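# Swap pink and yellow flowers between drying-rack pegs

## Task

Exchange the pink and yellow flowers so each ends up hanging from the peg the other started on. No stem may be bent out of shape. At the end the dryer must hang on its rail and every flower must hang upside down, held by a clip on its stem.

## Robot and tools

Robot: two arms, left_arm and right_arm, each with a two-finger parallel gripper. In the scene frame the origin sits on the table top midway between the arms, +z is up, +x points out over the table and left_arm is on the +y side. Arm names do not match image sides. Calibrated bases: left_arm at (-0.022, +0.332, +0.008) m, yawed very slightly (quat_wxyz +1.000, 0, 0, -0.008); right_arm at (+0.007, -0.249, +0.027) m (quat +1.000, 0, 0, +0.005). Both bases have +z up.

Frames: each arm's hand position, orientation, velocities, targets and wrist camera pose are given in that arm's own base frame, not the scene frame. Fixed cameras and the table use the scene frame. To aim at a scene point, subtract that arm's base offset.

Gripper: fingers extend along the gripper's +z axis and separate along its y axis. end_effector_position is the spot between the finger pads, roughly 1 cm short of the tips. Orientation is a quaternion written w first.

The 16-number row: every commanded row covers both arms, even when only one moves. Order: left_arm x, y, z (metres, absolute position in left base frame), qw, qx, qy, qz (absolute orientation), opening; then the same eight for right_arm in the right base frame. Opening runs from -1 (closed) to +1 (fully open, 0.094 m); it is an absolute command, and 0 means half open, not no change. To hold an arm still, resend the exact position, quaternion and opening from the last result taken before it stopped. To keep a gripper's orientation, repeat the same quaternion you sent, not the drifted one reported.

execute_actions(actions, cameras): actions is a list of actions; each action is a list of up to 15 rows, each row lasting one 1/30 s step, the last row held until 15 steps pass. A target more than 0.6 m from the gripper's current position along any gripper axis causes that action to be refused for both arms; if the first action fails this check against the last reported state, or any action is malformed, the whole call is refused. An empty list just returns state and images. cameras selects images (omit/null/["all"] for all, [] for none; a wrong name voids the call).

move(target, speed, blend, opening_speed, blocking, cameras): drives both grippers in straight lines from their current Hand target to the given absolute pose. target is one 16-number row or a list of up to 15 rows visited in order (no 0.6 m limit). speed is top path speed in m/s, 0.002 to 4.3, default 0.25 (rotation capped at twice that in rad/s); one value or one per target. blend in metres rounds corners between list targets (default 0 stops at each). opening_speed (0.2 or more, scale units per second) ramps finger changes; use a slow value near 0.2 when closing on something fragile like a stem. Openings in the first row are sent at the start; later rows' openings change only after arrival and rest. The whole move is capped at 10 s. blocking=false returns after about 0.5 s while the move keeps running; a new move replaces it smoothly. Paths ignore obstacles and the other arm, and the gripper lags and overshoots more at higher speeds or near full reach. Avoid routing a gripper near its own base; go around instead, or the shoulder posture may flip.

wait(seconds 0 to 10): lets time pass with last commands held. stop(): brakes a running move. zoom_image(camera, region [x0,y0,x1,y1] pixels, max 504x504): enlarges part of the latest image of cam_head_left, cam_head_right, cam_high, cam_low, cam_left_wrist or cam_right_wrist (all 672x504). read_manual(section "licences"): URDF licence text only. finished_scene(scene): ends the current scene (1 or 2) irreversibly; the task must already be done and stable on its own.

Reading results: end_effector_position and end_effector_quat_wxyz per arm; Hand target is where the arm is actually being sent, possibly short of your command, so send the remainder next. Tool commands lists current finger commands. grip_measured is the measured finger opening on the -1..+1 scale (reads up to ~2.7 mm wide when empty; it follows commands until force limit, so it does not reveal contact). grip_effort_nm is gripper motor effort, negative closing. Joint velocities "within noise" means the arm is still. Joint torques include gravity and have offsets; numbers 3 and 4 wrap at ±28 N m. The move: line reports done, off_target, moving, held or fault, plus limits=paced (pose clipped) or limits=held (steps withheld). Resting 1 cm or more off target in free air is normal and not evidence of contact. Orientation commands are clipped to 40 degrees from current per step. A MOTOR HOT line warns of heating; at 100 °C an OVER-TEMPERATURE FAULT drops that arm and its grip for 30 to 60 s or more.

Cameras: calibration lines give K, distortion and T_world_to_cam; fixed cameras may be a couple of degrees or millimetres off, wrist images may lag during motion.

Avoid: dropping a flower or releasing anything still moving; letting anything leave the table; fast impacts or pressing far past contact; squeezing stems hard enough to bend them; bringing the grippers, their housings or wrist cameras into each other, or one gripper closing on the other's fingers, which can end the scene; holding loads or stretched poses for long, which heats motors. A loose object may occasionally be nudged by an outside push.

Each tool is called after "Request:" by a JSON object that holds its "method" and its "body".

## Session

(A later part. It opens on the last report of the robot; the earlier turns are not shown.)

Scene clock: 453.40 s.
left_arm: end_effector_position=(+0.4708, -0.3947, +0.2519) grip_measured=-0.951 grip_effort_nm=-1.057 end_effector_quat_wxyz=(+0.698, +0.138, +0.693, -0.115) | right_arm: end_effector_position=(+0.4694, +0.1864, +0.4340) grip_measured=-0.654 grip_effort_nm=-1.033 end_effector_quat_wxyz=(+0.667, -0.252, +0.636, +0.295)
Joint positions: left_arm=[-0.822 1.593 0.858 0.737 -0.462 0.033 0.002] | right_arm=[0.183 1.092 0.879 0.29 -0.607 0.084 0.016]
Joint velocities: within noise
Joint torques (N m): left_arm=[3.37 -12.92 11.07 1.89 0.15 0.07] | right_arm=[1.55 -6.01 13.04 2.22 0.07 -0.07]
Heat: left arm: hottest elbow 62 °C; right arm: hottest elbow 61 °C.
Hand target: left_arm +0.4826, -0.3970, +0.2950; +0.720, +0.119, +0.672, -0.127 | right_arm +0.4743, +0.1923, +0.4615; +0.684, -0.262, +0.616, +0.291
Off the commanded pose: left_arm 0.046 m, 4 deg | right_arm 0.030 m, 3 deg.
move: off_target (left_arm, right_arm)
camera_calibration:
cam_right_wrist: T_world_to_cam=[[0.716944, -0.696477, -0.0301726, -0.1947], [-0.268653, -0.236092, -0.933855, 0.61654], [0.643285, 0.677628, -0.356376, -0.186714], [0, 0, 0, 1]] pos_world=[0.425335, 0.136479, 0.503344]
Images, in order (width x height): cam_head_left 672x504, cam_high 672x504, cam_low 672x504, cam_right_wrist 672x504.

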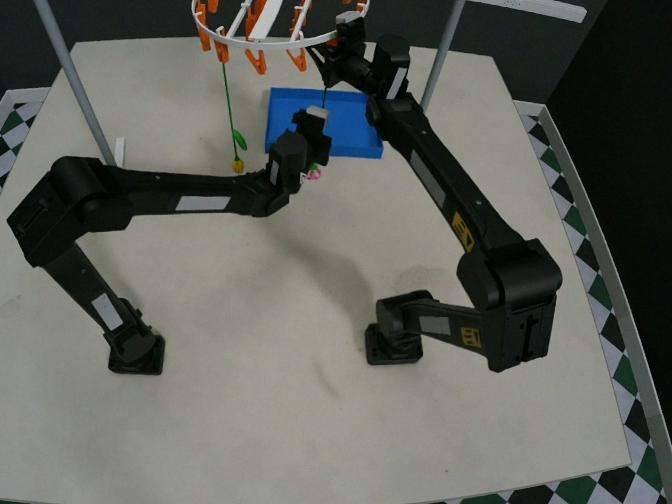

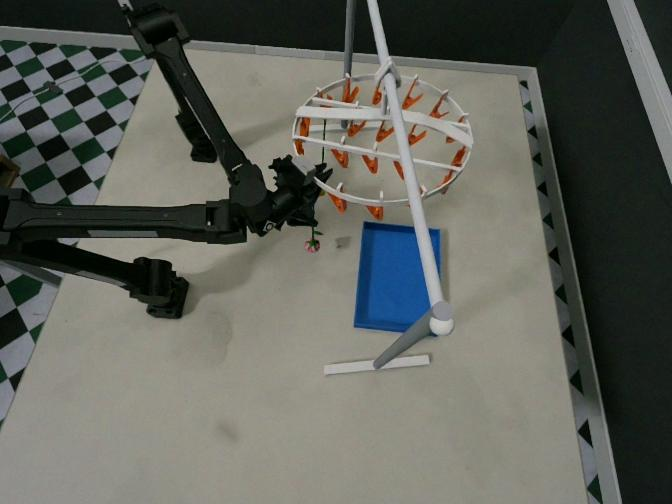

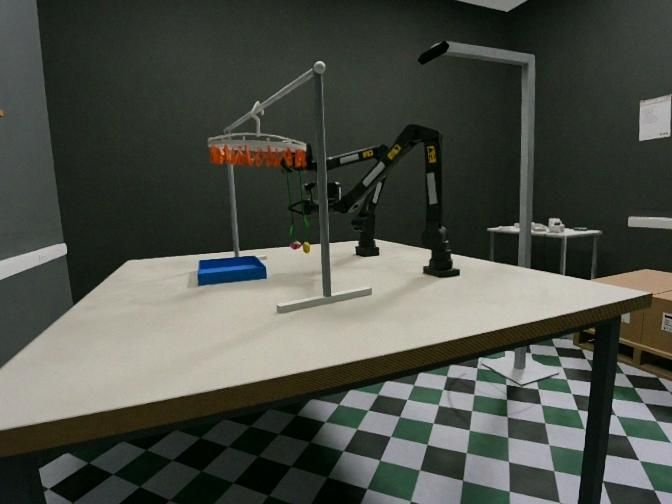

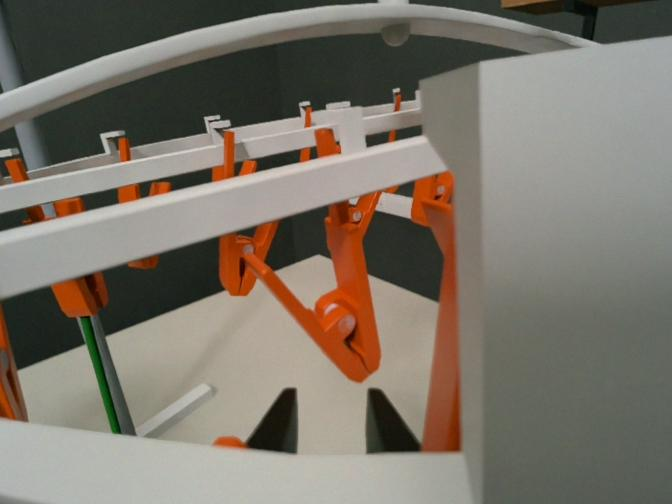

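Request:
{"method": "move", "body": {"target": [[0.465,-0.396,0.18,0.720,0.119,0.672,-0.127,-1,0.476,0.193,0.462,0.684,-0.262,0.616,0.2905,-1],[0.469,-0.396,0.26,0.720,0.119,0.672,-0.127,-1,0.476,0.193,0.462,0.684,-0.262,0.616,0.2905,-1]], "speed": 0.08, "cameras": ["cam_high","cam_head_left","cam_low","cam_head_right"]}}

Request:
{"method": "zoom_image", "body": {"camera": "cam_head_left", "region": [300, 40, 360, 100]}}

Request:
{"method": "zoom_image", "body": {"camera": "cam_low", "region": [275, 145, 315, 185]}}

Request:
{"method": "zoom_image", "body": {"camera": "cam_head_right", "region": [280, 40, 340, 100]}}

Scene clock: 467.57 s.
left_arm: end_effector_position=(+0.4625, -0.3833, +0.2268) grip_measured=-0.951 grip_effort_nm=-1.057 end_effector_quat_wxyz=(+0.704, +0.128, +0.689, -0.113) | right_arm: end_effector_position=(+0.4697, +0.1864, +0.4358) grip_measured=-0.654 grip_effort_nm=-1.033 end_effector_quat_wxyz=(+0.669, -0.252, +0.635, +0.294)
Joint positions: left_arm=[-0.824 1.628 0.798 0.849 -0.481 0.033 0.002] | right_arm=[0.183 1.092 0.882 0.292 -0.607 0.084 0.016]
Joint velocities: within noise
Joint torques (N m): left_arm=[2.14 -12.4 9.99 1.73 0.13 0.09] | right_arm=[1.49 -6.18 12.93 2.17 0.1 -0.08]
Heat: left arm: hottest elbow 66 °C; right arm: hottest elbow 63 °C.
Hand target: left_arm +0.4675, -0.3947, +0.2604; +0.720, +0.119, +0.672, -0.127 | right_arm +0.4744, +0.1923, +0.4617; +0.684, -0.262, +0.616, +0.290
Off the commanded pose: left_arm 0.036 m, 3 deg | right_arm 0.028 m, 3 deg.
move: off_target (left_arm, right_arm)
Images, in order (width x height): cam_head_left 672x504, cam_head_right 672x504, cam_high 672x504, cam_low 672x504.

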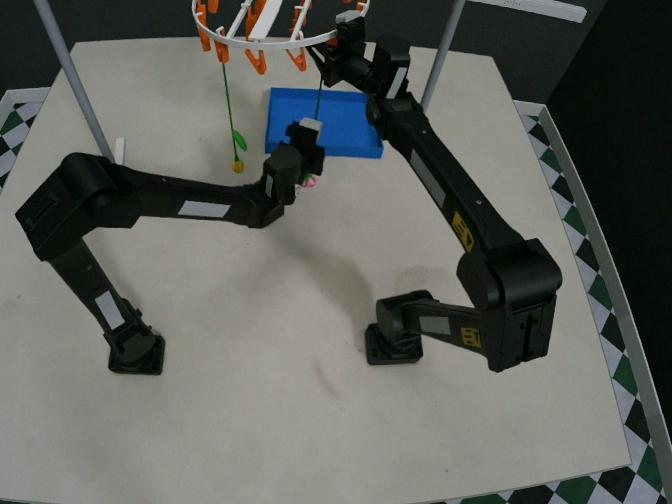

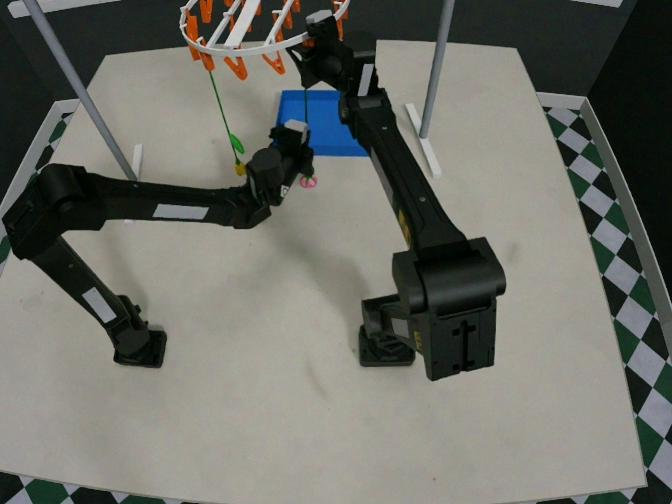

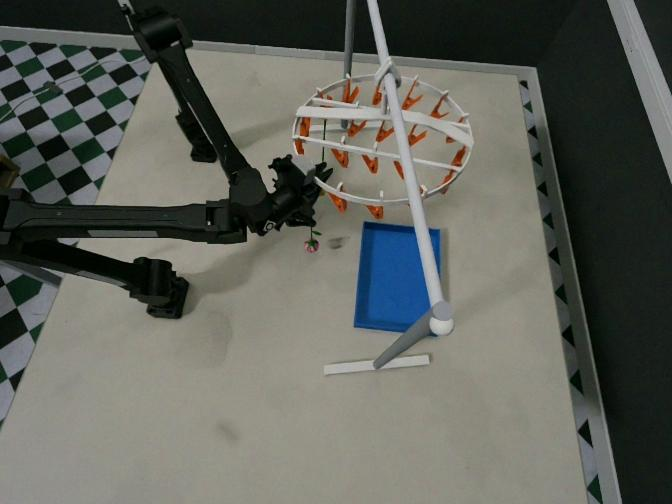

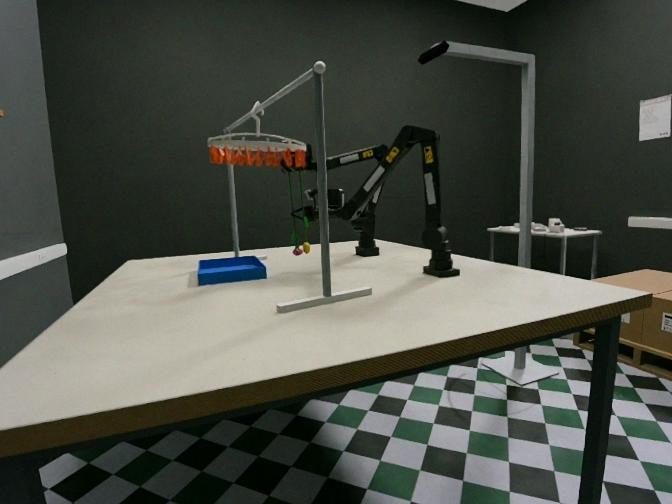

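Scaled by 8.400 from the camera's 672x504 image, which has a finer 960x720 frame.

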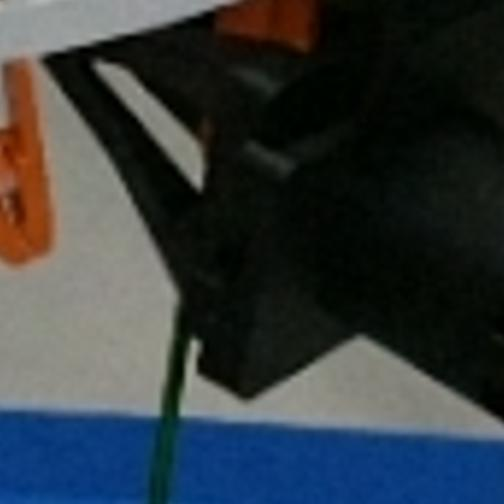

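Scaled by 12.600 from the camera's 672x504 image, which has a finer 960x720 frame.

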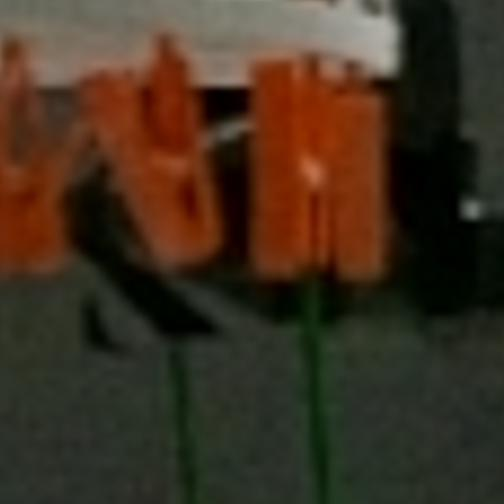

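Scaled by 8.400 from the camera's 672x504 image, which has a finer 960x720 frame.

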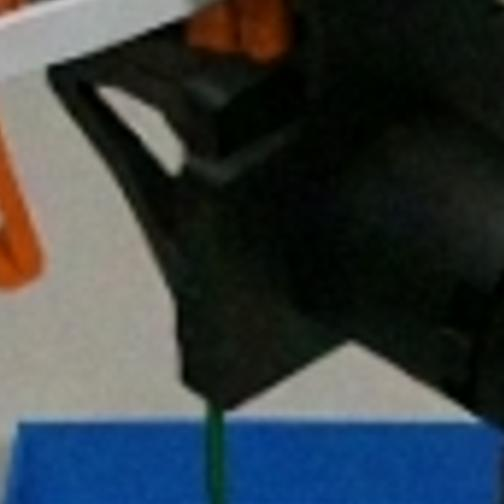

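Request:
{"method": "move", "body": {"target": [[0.464,-0.403,0.18,0.720,0.119,0.672,-0.127,-1,0.476,0.193,0.462,0.684,-0.262,0.616,0.2905,-1],[0.469,-0.400,0.275,0.720,0.119,0.672,-0.127,-1,0.476,0.193,0.462,0.684,-0.262,0.616,0.2905,-1]], "speed": 0.08, "cameras": ["cam_high","cam_head_left","cam_low","cam_head_right"]}}

Request:
{"method": "zoom_image", "body": {"camera": "cam_head_left", "region": [300, 40, 360, 100]}}

Request:
{"method": "zoom_image", "body": {"camera": "cam_low", "region": [275, 145, 315, 185]}}

Request:
{"method": "zoom_image", "body": {"camera": "cam_high", "region": [300, 160, 350, 210]}}

Scene clock: 474.13 s.
left_arm: end_effector_position=(+0.4607, -0.3903, +0.2427) grip_measured=-0.951 grip_effort_nm=-1.062 end_effector_quat_wxyz=(+0.704, +0.129, +0.688, -0.115) | right_arm: end_effector_position=(+0.4698, +0.1864, +0.4356) grip_measured=-0.654 grip_effort_nm=-1.028 end_effector_quat_wxyz=(+0.668, -0.252, +0.635, +0.294)
Joint positions: left_arm=[-0.836 1.601 0.82 0.803 -0.488 0.033 0.002] | right_arm=[0.183 1.092 0.882 0.292 -0.607 0.084 0.016]
Joint velocities: within noise
Joint torques (N m): left_arm=[2.55 -12.04 10.25 1.58 0.15 0.1] | right_arm=[1.32 -6.01 12.88 2.22 0.07 -0.08]
Heat: left arm: hottest elbow 66 °C; right arm: hottest elbow 63 °C.
Hand target: left_arm +0.4676, -0.3987, +0.2751; +0.720, +0.119, +0.672, -0.127 | right_arm +0.4745, +0.1924, +0.4616; +0.684, -0.262, +0.616, +0.291
Off the commanded pose: left_arm 0.035 m, 3 deg | right_arm 0.028 m, 3 deg.
move: off_target (left_arm, right_arm)
Images, in order (width x height): cam_head_left 672x504, cam_head_right 672x504, cam_high 672x504, cam_low 672x504.

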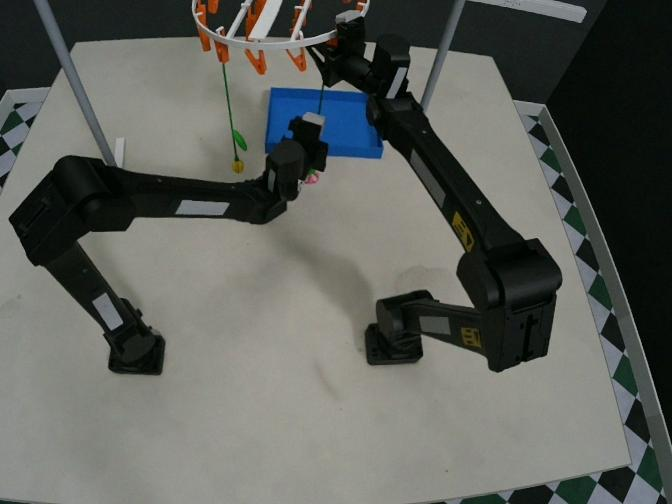

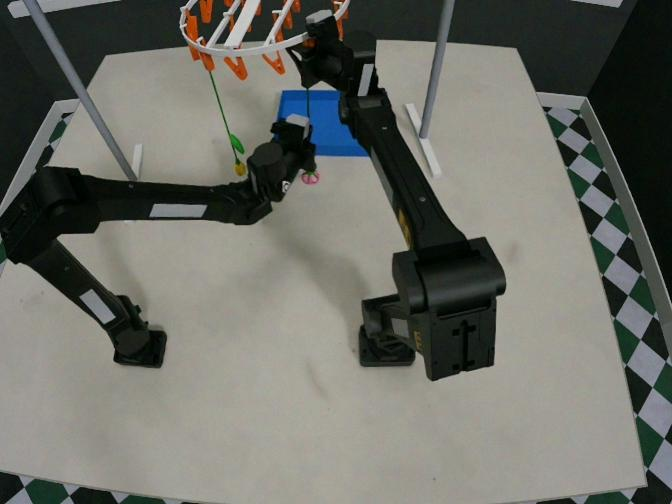

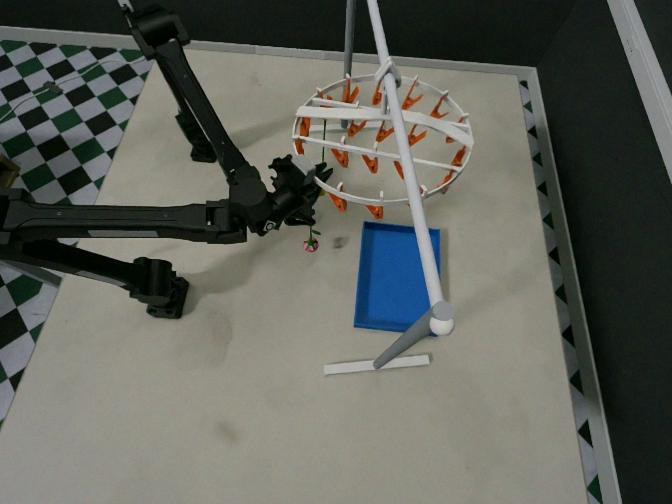

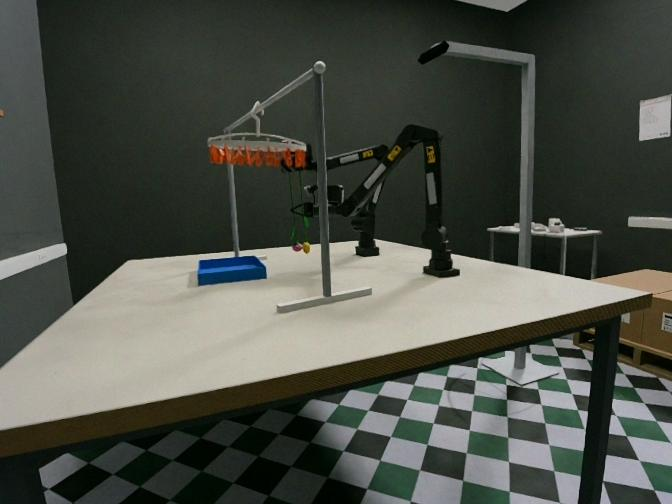

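Scaled by 8.400 from the camera's 672x504 image, which has a finer 960x720 frame.

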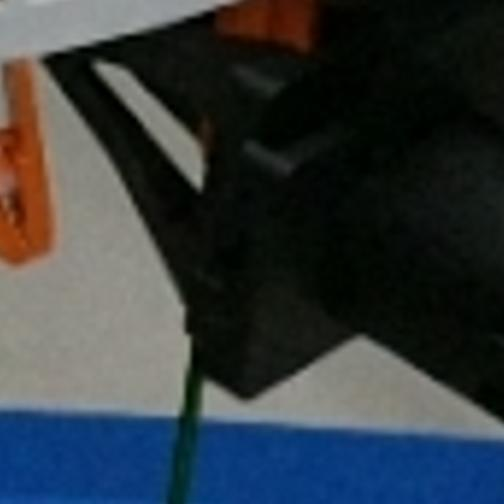

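Scaled by 12.600 from the camera's 672x504 image, which has a finer 960x720 frame.

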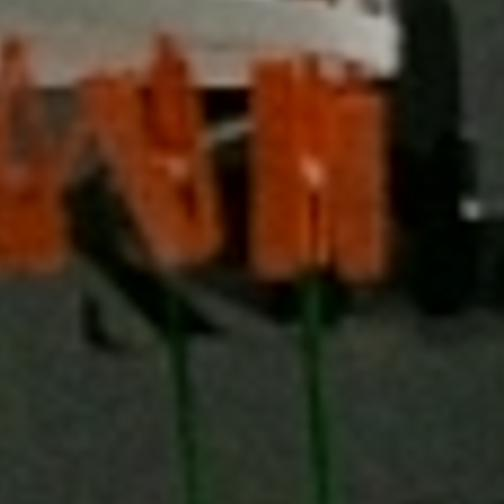

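Scaled by 10.080 from the camera's 672x504 image, which has a finer 960x720 frame.

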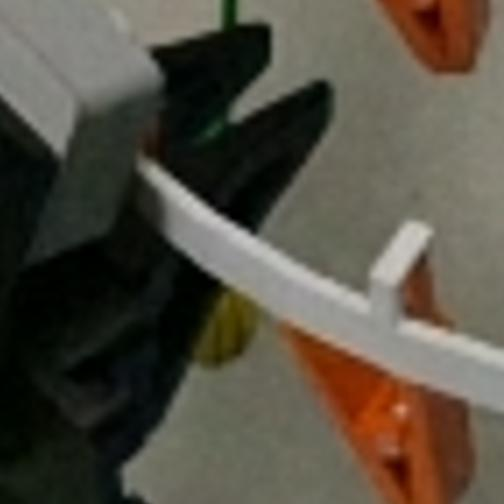

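Request:
{"method": "move", "body": {"target": [0.470,-0.4005,0.298,0.720,0.119,0.672,-0.127,-1,0.476,0.193,0.462,0.684,-0.262,0.616,0.2905,-1], "speed": 0.05, "cameras": ["cam_head_left","cam_low"]}}

Request:
{"method": "zoom_image", "body": {"camera": "cam_head_left", "region": [300, 40, 360, 100]}}

Request:
{"method": "zoom_image", "body": {"camera": "cam_low", "region": [275, 145, 315, 185]}}

Scene clock: 477.10 s.
left_arm: end_effector_position=(+0.4616, -0.3915, +0.2625) grip_measured=-0.951 grip_effort_nm=-1.062 end_effector_quat_wxyz=(+0.703, +0.131, +0.689, -0.115) | right_arm: end_effector_position=(+0.4698, +0.1864, +0.4356) grip_measured=-0.654 grip_effort_nm=-1.033 end_effector_quat_wxyz=(+0.668, -0.252, +0.635, +0.294)
Joint positions: left_arm=[-0.836 1.561 0.844 0.735 -0.487 0.033 0.002] | right_arm=[0.183 1.092 0.882 0.292 -0.607 0.084 0.016]
Joint velocities: within noise
Joint torques (N m): left_arm=[2.55 -11.99 10.82 1.69 0.15 0.1] | right_arm=[1.44 -5.95 12.86 2.22 0.07 -0.08]
Heat: left arm: hottest elbow 66 °C; right arm: hottest elbow 63 °C.
Hand target: left_arm +0.4684, -0.3989, +0.2981; +0.720, +0.119, +0.672, -0.127 | right_arm +0.4745, +0.1924, +0.4616; +0.684, -0.262, +0.616, +0.291
Off the commanded pose: left_arm 0.038 m, 3 deg | right_arm 0.028 m, 3 deg.
move: off_target (left_arm, right_arm)
Images, in order (width x height): cam_head_left 672x504, cam_low 672x504.

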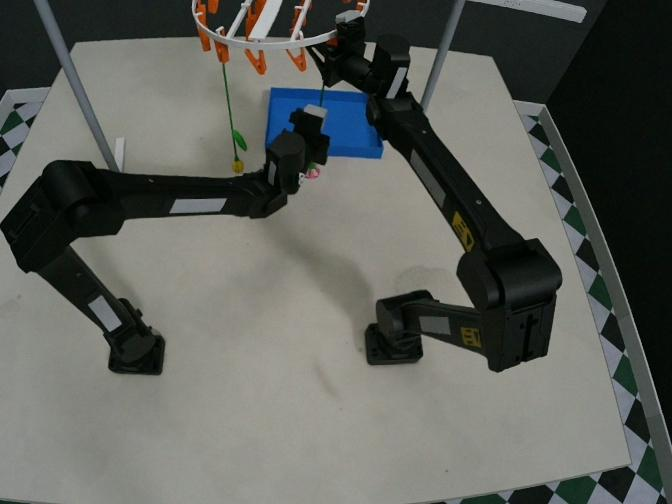

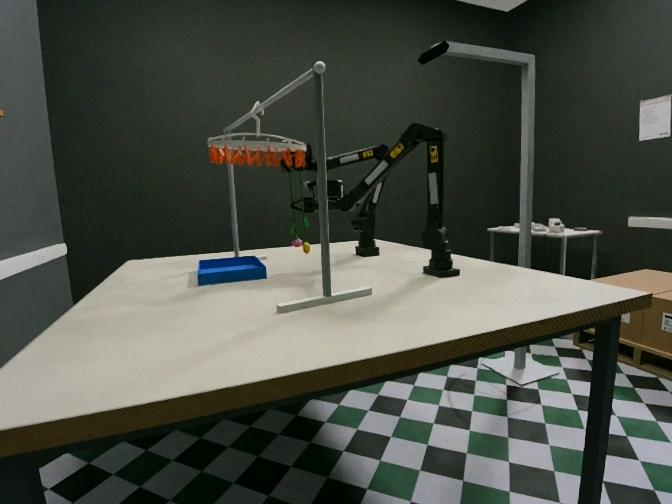

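Scaled by 8.400 from the camera's 672x504 image, which has a finer 960x720 frame.

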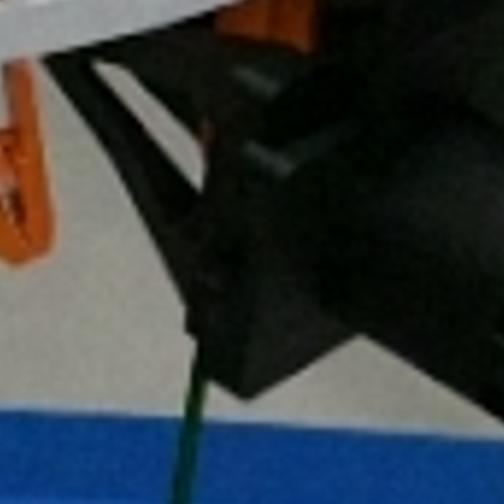

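Scaled by 12.600 from the camera's 672x504 image, which has a finer 960x720 frame.

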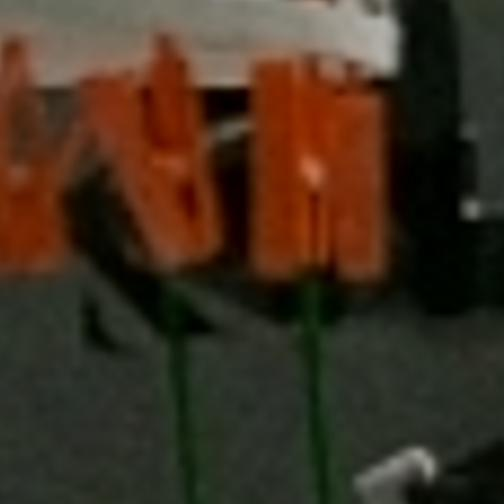

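Request:
{"method": "move", "body": {"target": [0.471,-0.401,0.314,0.720,0.119,0.672,-0.127,-1,0.476,0.193,0.462,0.684,-0.262,0.616,0.2905,-1], "speed": 0.04, "cameras": ["cam_head_left","cam_low","cam_high","cam_head_right"]}}

Request:
{"method": "zoom_image", "body": {"camera": "cam_head_left", "region": [310, 40, 350, 80]}}

Request:
{"method": "zoom_image", "body": {"camera": "cam_high", "region": [300, 150, 340, 190]}}

Request:
{"method": "zoom_image", "body": {"camera": "cam_low", "region": [275, 140, 305, 170]}}

Scene clock: 480.87 s.
left_arm: end_effector_position=(+0.4623, -0.3925, +0.2735) grip_measured=-0.951 grip_effort_nm=-1.062 end_effector_quat_wxyz=(+0.701, +0.133, +0.692, -0.113) | right_arm: end_effector_position=(+0.4699, +0.1865, +0.4354) grip_measured=-0.654 grip_effort_nm=-1.033 end_effector_quat_wxyz=(+0.668, -0.252, +0.635, +0.294)
Joint positions: left_arm=[-0.836 1.539 0.861 0.687 -0.486 0.033 0.002] | right_arm=[0.183 1.093 0.882 0.292 -0.607 0.084 0.016]
Joint velocities: within noise
Joint torques (N m): left_arm=[2.73 -12.16 11.33 1.73 0.15 0.1] | right_arm=[1.55 -6.07 12.89 2.24 0.09 -0.07]
Heat: left arm: hottest elbow 66 °C; right arm: hottest elbow 63 °C.
Hand target: left_arm +0.4691, -0.3992, +0.3140; +0.720, +0.119, +0.672, -0.127 | right_arm +0.4745, +0.1923, +0.4616; +0.684, -0.262, +0.616, +0.291
Off the commanded pose: left_arm 0.042 m, 4 deg | right_arm 0.028 m, 3 deg.
move: off_target (left_arm, right_arm)
Images, in order (width x height): cam_head_left 672x504, cam_head_right 672x504, cam_high 672x504, cam_low 672x504.

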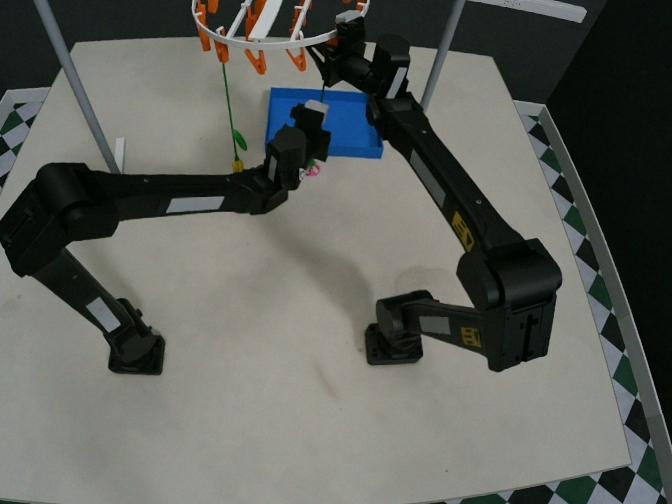

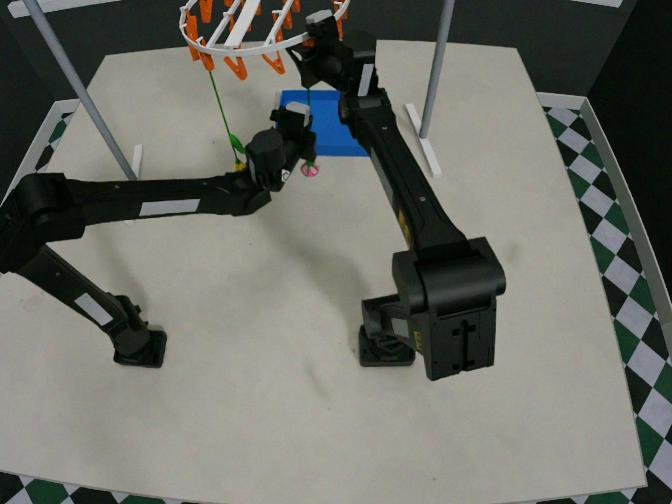

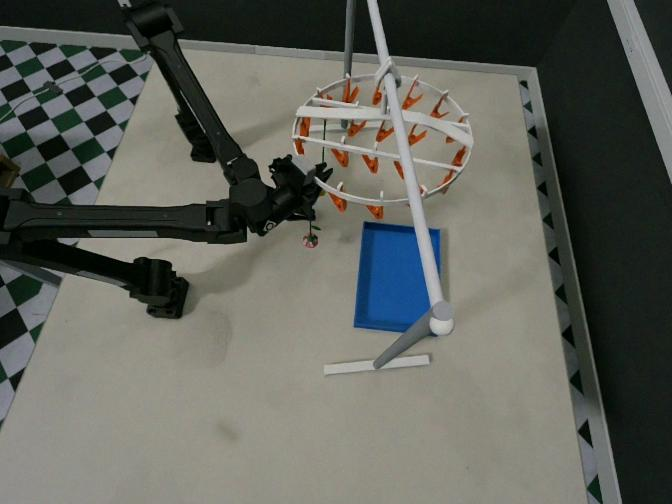

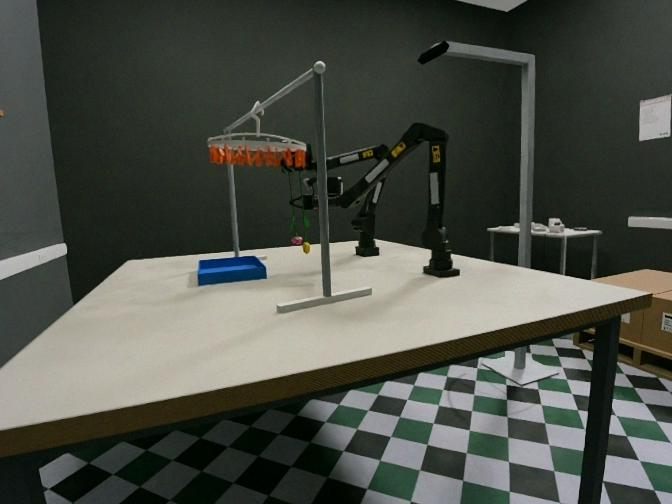

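Scaled by 12.600 from the camera's 672x504 image, which has a finer 960x720 frame.

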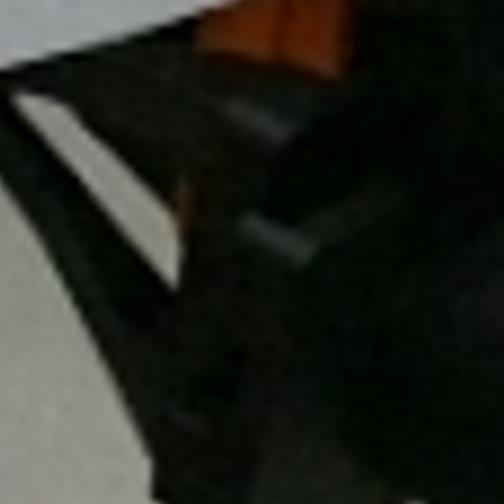

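Scaled by 12.600 from the camera's 672x504 image, which has a finer 960x720 frame.

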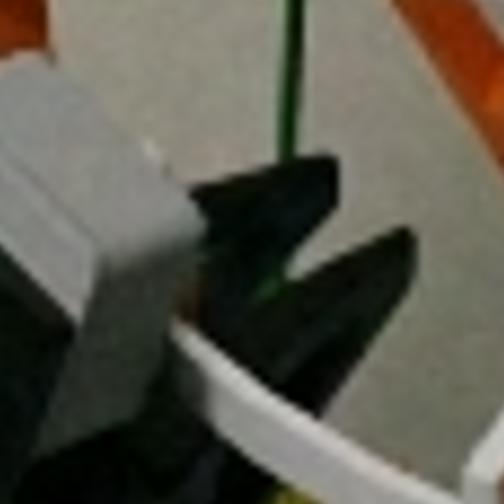

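Scaled by 16.800 from the camera's 672x504 image, which has a finer 960x720 frame.

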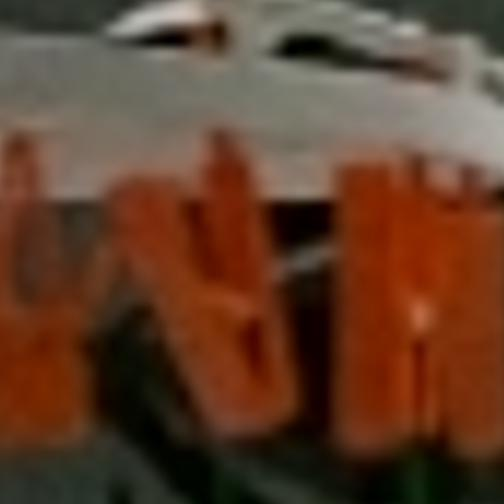

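Request:
{"method": "zoom_image", "body": {"camera": "cam_head_right", "region": [290, 30, 340, 80]}}

Request:
{"method": "zoom_image", "body": {"camera": "cam_head_left", "region": [300, 40, 360, 100]}}

Request:
{"method": "move", "body": {"target": [0.471,-0.401,0.330,0.720,0.119,0.672,-0.127,-1,0.476,0.193,0.462,0.684,-0.262,0.616,0.2905,-1], "speed": 0.04, "cameras": ["cam_head_left","cam_low","cam_right_wrist"]}}

Scaled by 10.080 from the camera's 672x504 image, which has a finer 960x720 frame.

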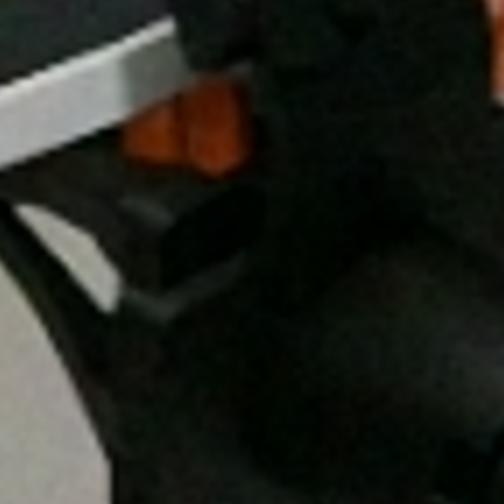

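Scaled by 8.400 from the camera's 672x504 image, which has a finer 960x720 frame.

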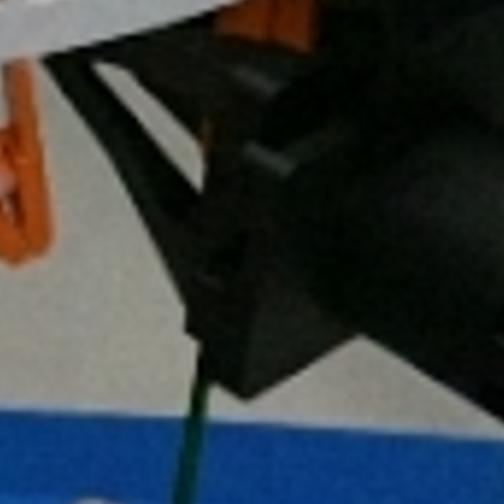

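Scene clock: 485.90 s.
left_arm: end_effector_position=(+0.4615, -0.3915, +0.2748) grip_measured=-0.951 grip_effort_nm=-1.067 end_effector_quat_wxyz=(+0.693, +0.139, +0.700, -0.107) | right_arm: end_effector_position=(+0.4699, +0.1865, +0.4354) grip_measured=-0.654 grip_effort_nm=-1.033 end_effector_quat_wxyz=(+0.668, -0.252, +0.635, +0.294)
Joint positions: left_arm=[-0.836 1.521 0.866 0.635 -0.486 0.033 0.002] | right_arm=[0.183 1.093 0.882 0.292 -0.607 0.084 0.016]
Joint velocities: within noise
Joint torques (N m): left_arm=[2.67 -12.98 12.22 1.99 0.13 0.1] | right_arm=[1.38 -6.01 12.86 2.17 0.08 -0.08]
Heat: left arm: hottest elbow 66 °C; right arm: hottest elbow 63 °C.
Hand target: left_arm +0.4679, -0.3980, +0.3298; +0.720, +0.119, +0.672, -0.127 | right_arm +0.4745, +0.1923, +0.4616; +0.684, -0.262, +0.616, +0.291
Off the commanded pose: left_arm 0.057 m, 5 deg | right_arm 0.028 m, 3 deg.
move: off_target (left_arm, right_arm)
camera_calibration:
cam_right_wrist: T_world_to_cam=[[0.717041, -0.696462, -0.0281639, -0.195932], [-0.265502, -0.235541, -0.934895, 0.616947], [0.644485, 0.677836, -0.353805, -0.188279], [0, 0, 0, 1]] pos_world=[0.425635, 0.136479, 0.504649]
Images, in order (width x height): cam_head_left 672x504, cam_low 672x504, cam_right_wrist 672x504.

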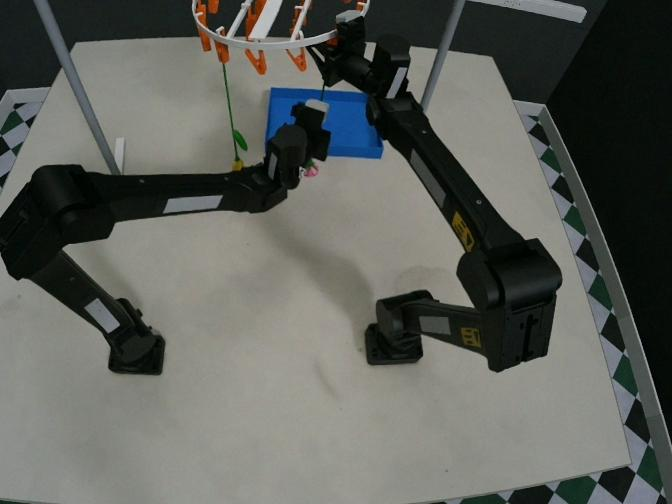

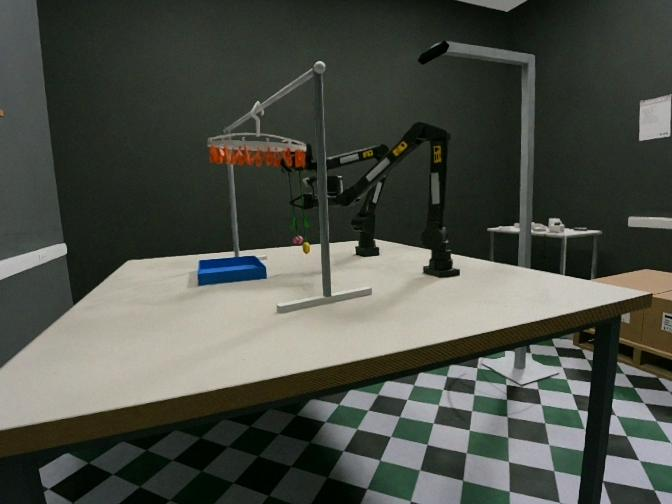

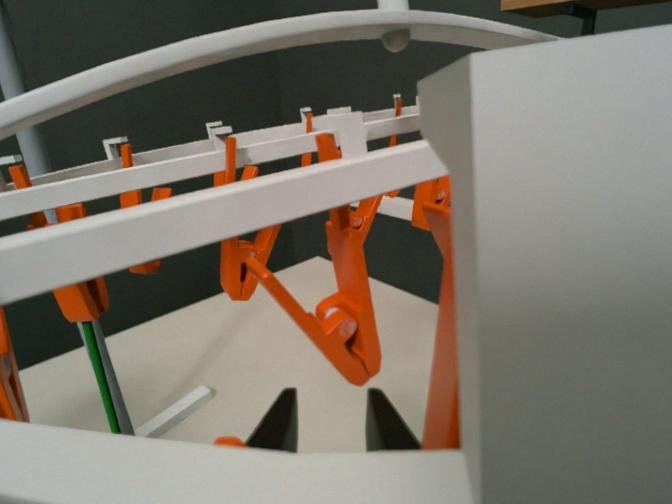

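Request:
{"method": "move", "body": {"target": [[0.470,-0.400,0.300,0.720,0.119,0.672,-0.127,-1,0.476,0.193,0.462,0.684,-0.262,0.616,0.2905,-1],[0.470,-0.400,0.300,0.720,0.119,0.672,-0.127,-1,0.476,0.193,0.462,0.684,-0.262,0.616,0.2905,-0.2]], "speed": 0.05, "opening_speed": 0.6, "cameras": ["cam_head_left","cam_low","cam_high","cam_right_wrist"]}}

Request:
{"method": "zoom_image", "body": {"camera": "cam_head_left", "region": [300, 40, 360, 100]}}

Request:
{"method": "zoom_image", "body": {"camera": "cam_low", "region": [275, 145, 315, 185]}}

Scene clock: 491.60 s.
left_arm: end_effector_position=(+0.4628, -0.3931, +0.2796) grip_measured=-0.951 grip_effort_nm=-1.062 end_effector_quat_wxyz=(+0.705, +0.129, +0.688, -0.116) | right_arm: end_effector_position=(+0.4704, +0.1866, +0.4390) grip_measured=-0.202 grip_effort_nm=0.076 end_effector_quat_wxyz=(+0.671, -0.253, +0.633, +0.294)
Joint positions: left_arm=[-0.836 1.535 0.866 0.693 -0.486 0.033 0.002] | right_arm=[0.183 1.093 0.888 0.292 -0.607 0.083 0.037]
Joint velocities: within noise
Joint torques (N m): left_arm=[2.67 -10.23 9.83 3.11 0.15 0.09] | right_arm=[1.26 -6.07 12.49 2.21 0.1 -0.07]
Heat: left arm: hottest elbow 66 °C; right arm: hottest elbow 62 °C.
Hand target: left_arm +0.4691, -0.3992, +0.3000; +0.720, +0.119, +0.672, -0.127 | right_arm +0.4748, +0.1924, +0.4616; +0.684, -0.262, +0.616, +0.290
Off the commanded pose: left_arm 0.023 m, 3 deg | right_arm 0.025 m, 3 deg.
move: off_target (left_arm, right_arm); target 2's new opening was sent with right_arm's hand 0.024 m and 3 deg from that target
camera_calibration:
cam_right_wrist: T_world_to_cam=[[0.717172, -0.696494, -0.0236746, -0.198103], [-0.25903, -0.234875, -0.936876, 0.618131], [0.646968, 0.678034, -0.348859, -0.190807], [0, 0, 0, 1]] pos_world=[0.425635, 0.136579, 0.507858]
Images, in order (width x height): cam_head_left 672x504, cam_high 672x504, cam_low 672x504, cam_right_wrist 672x504.

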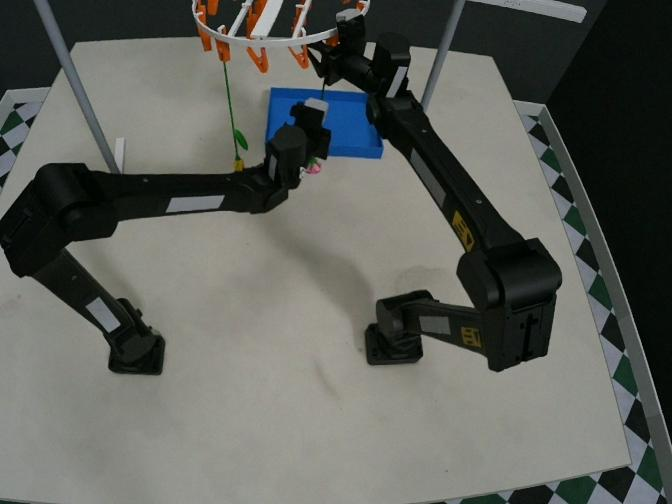

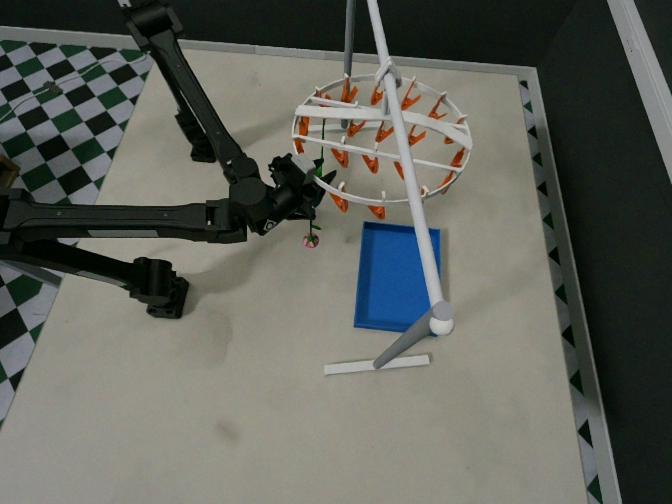

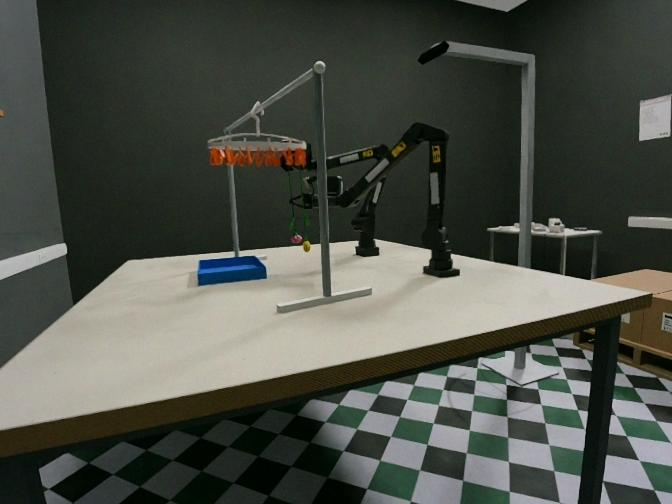

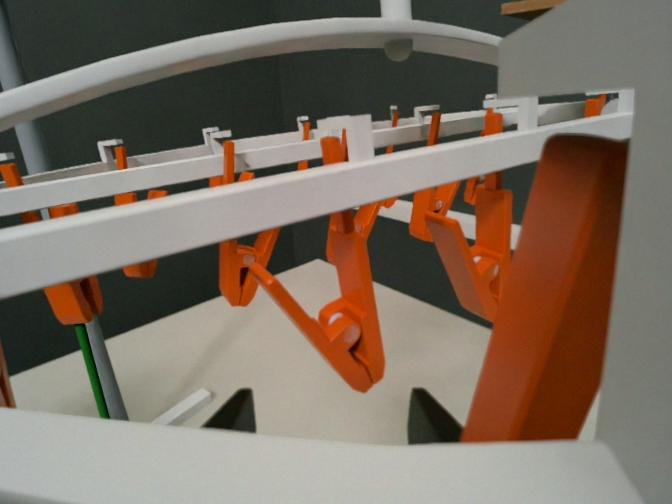

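Scaled by 8.400 from the camera's 672x504 image, which has a finer 960x720 frame.

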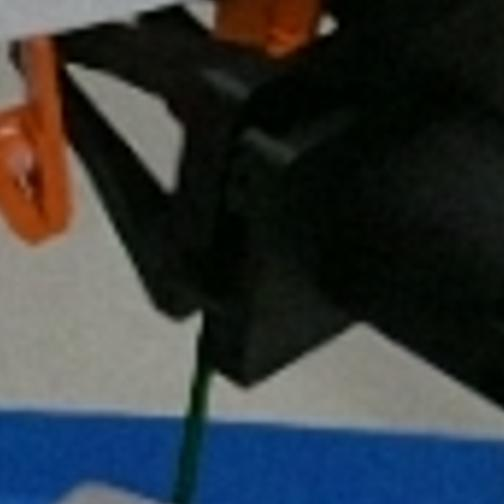

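Scaled by 12.600 from the camera's 672x504 image, which has a finer 960x720 frame.

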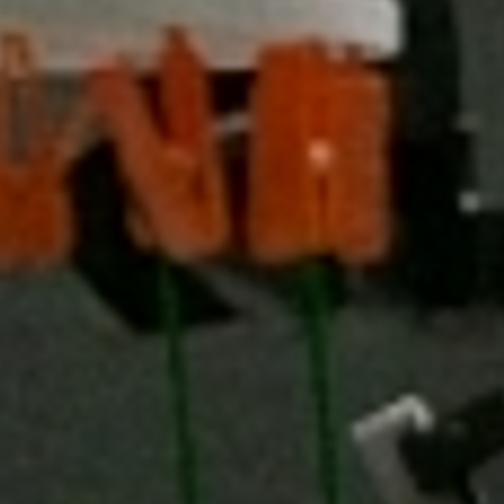

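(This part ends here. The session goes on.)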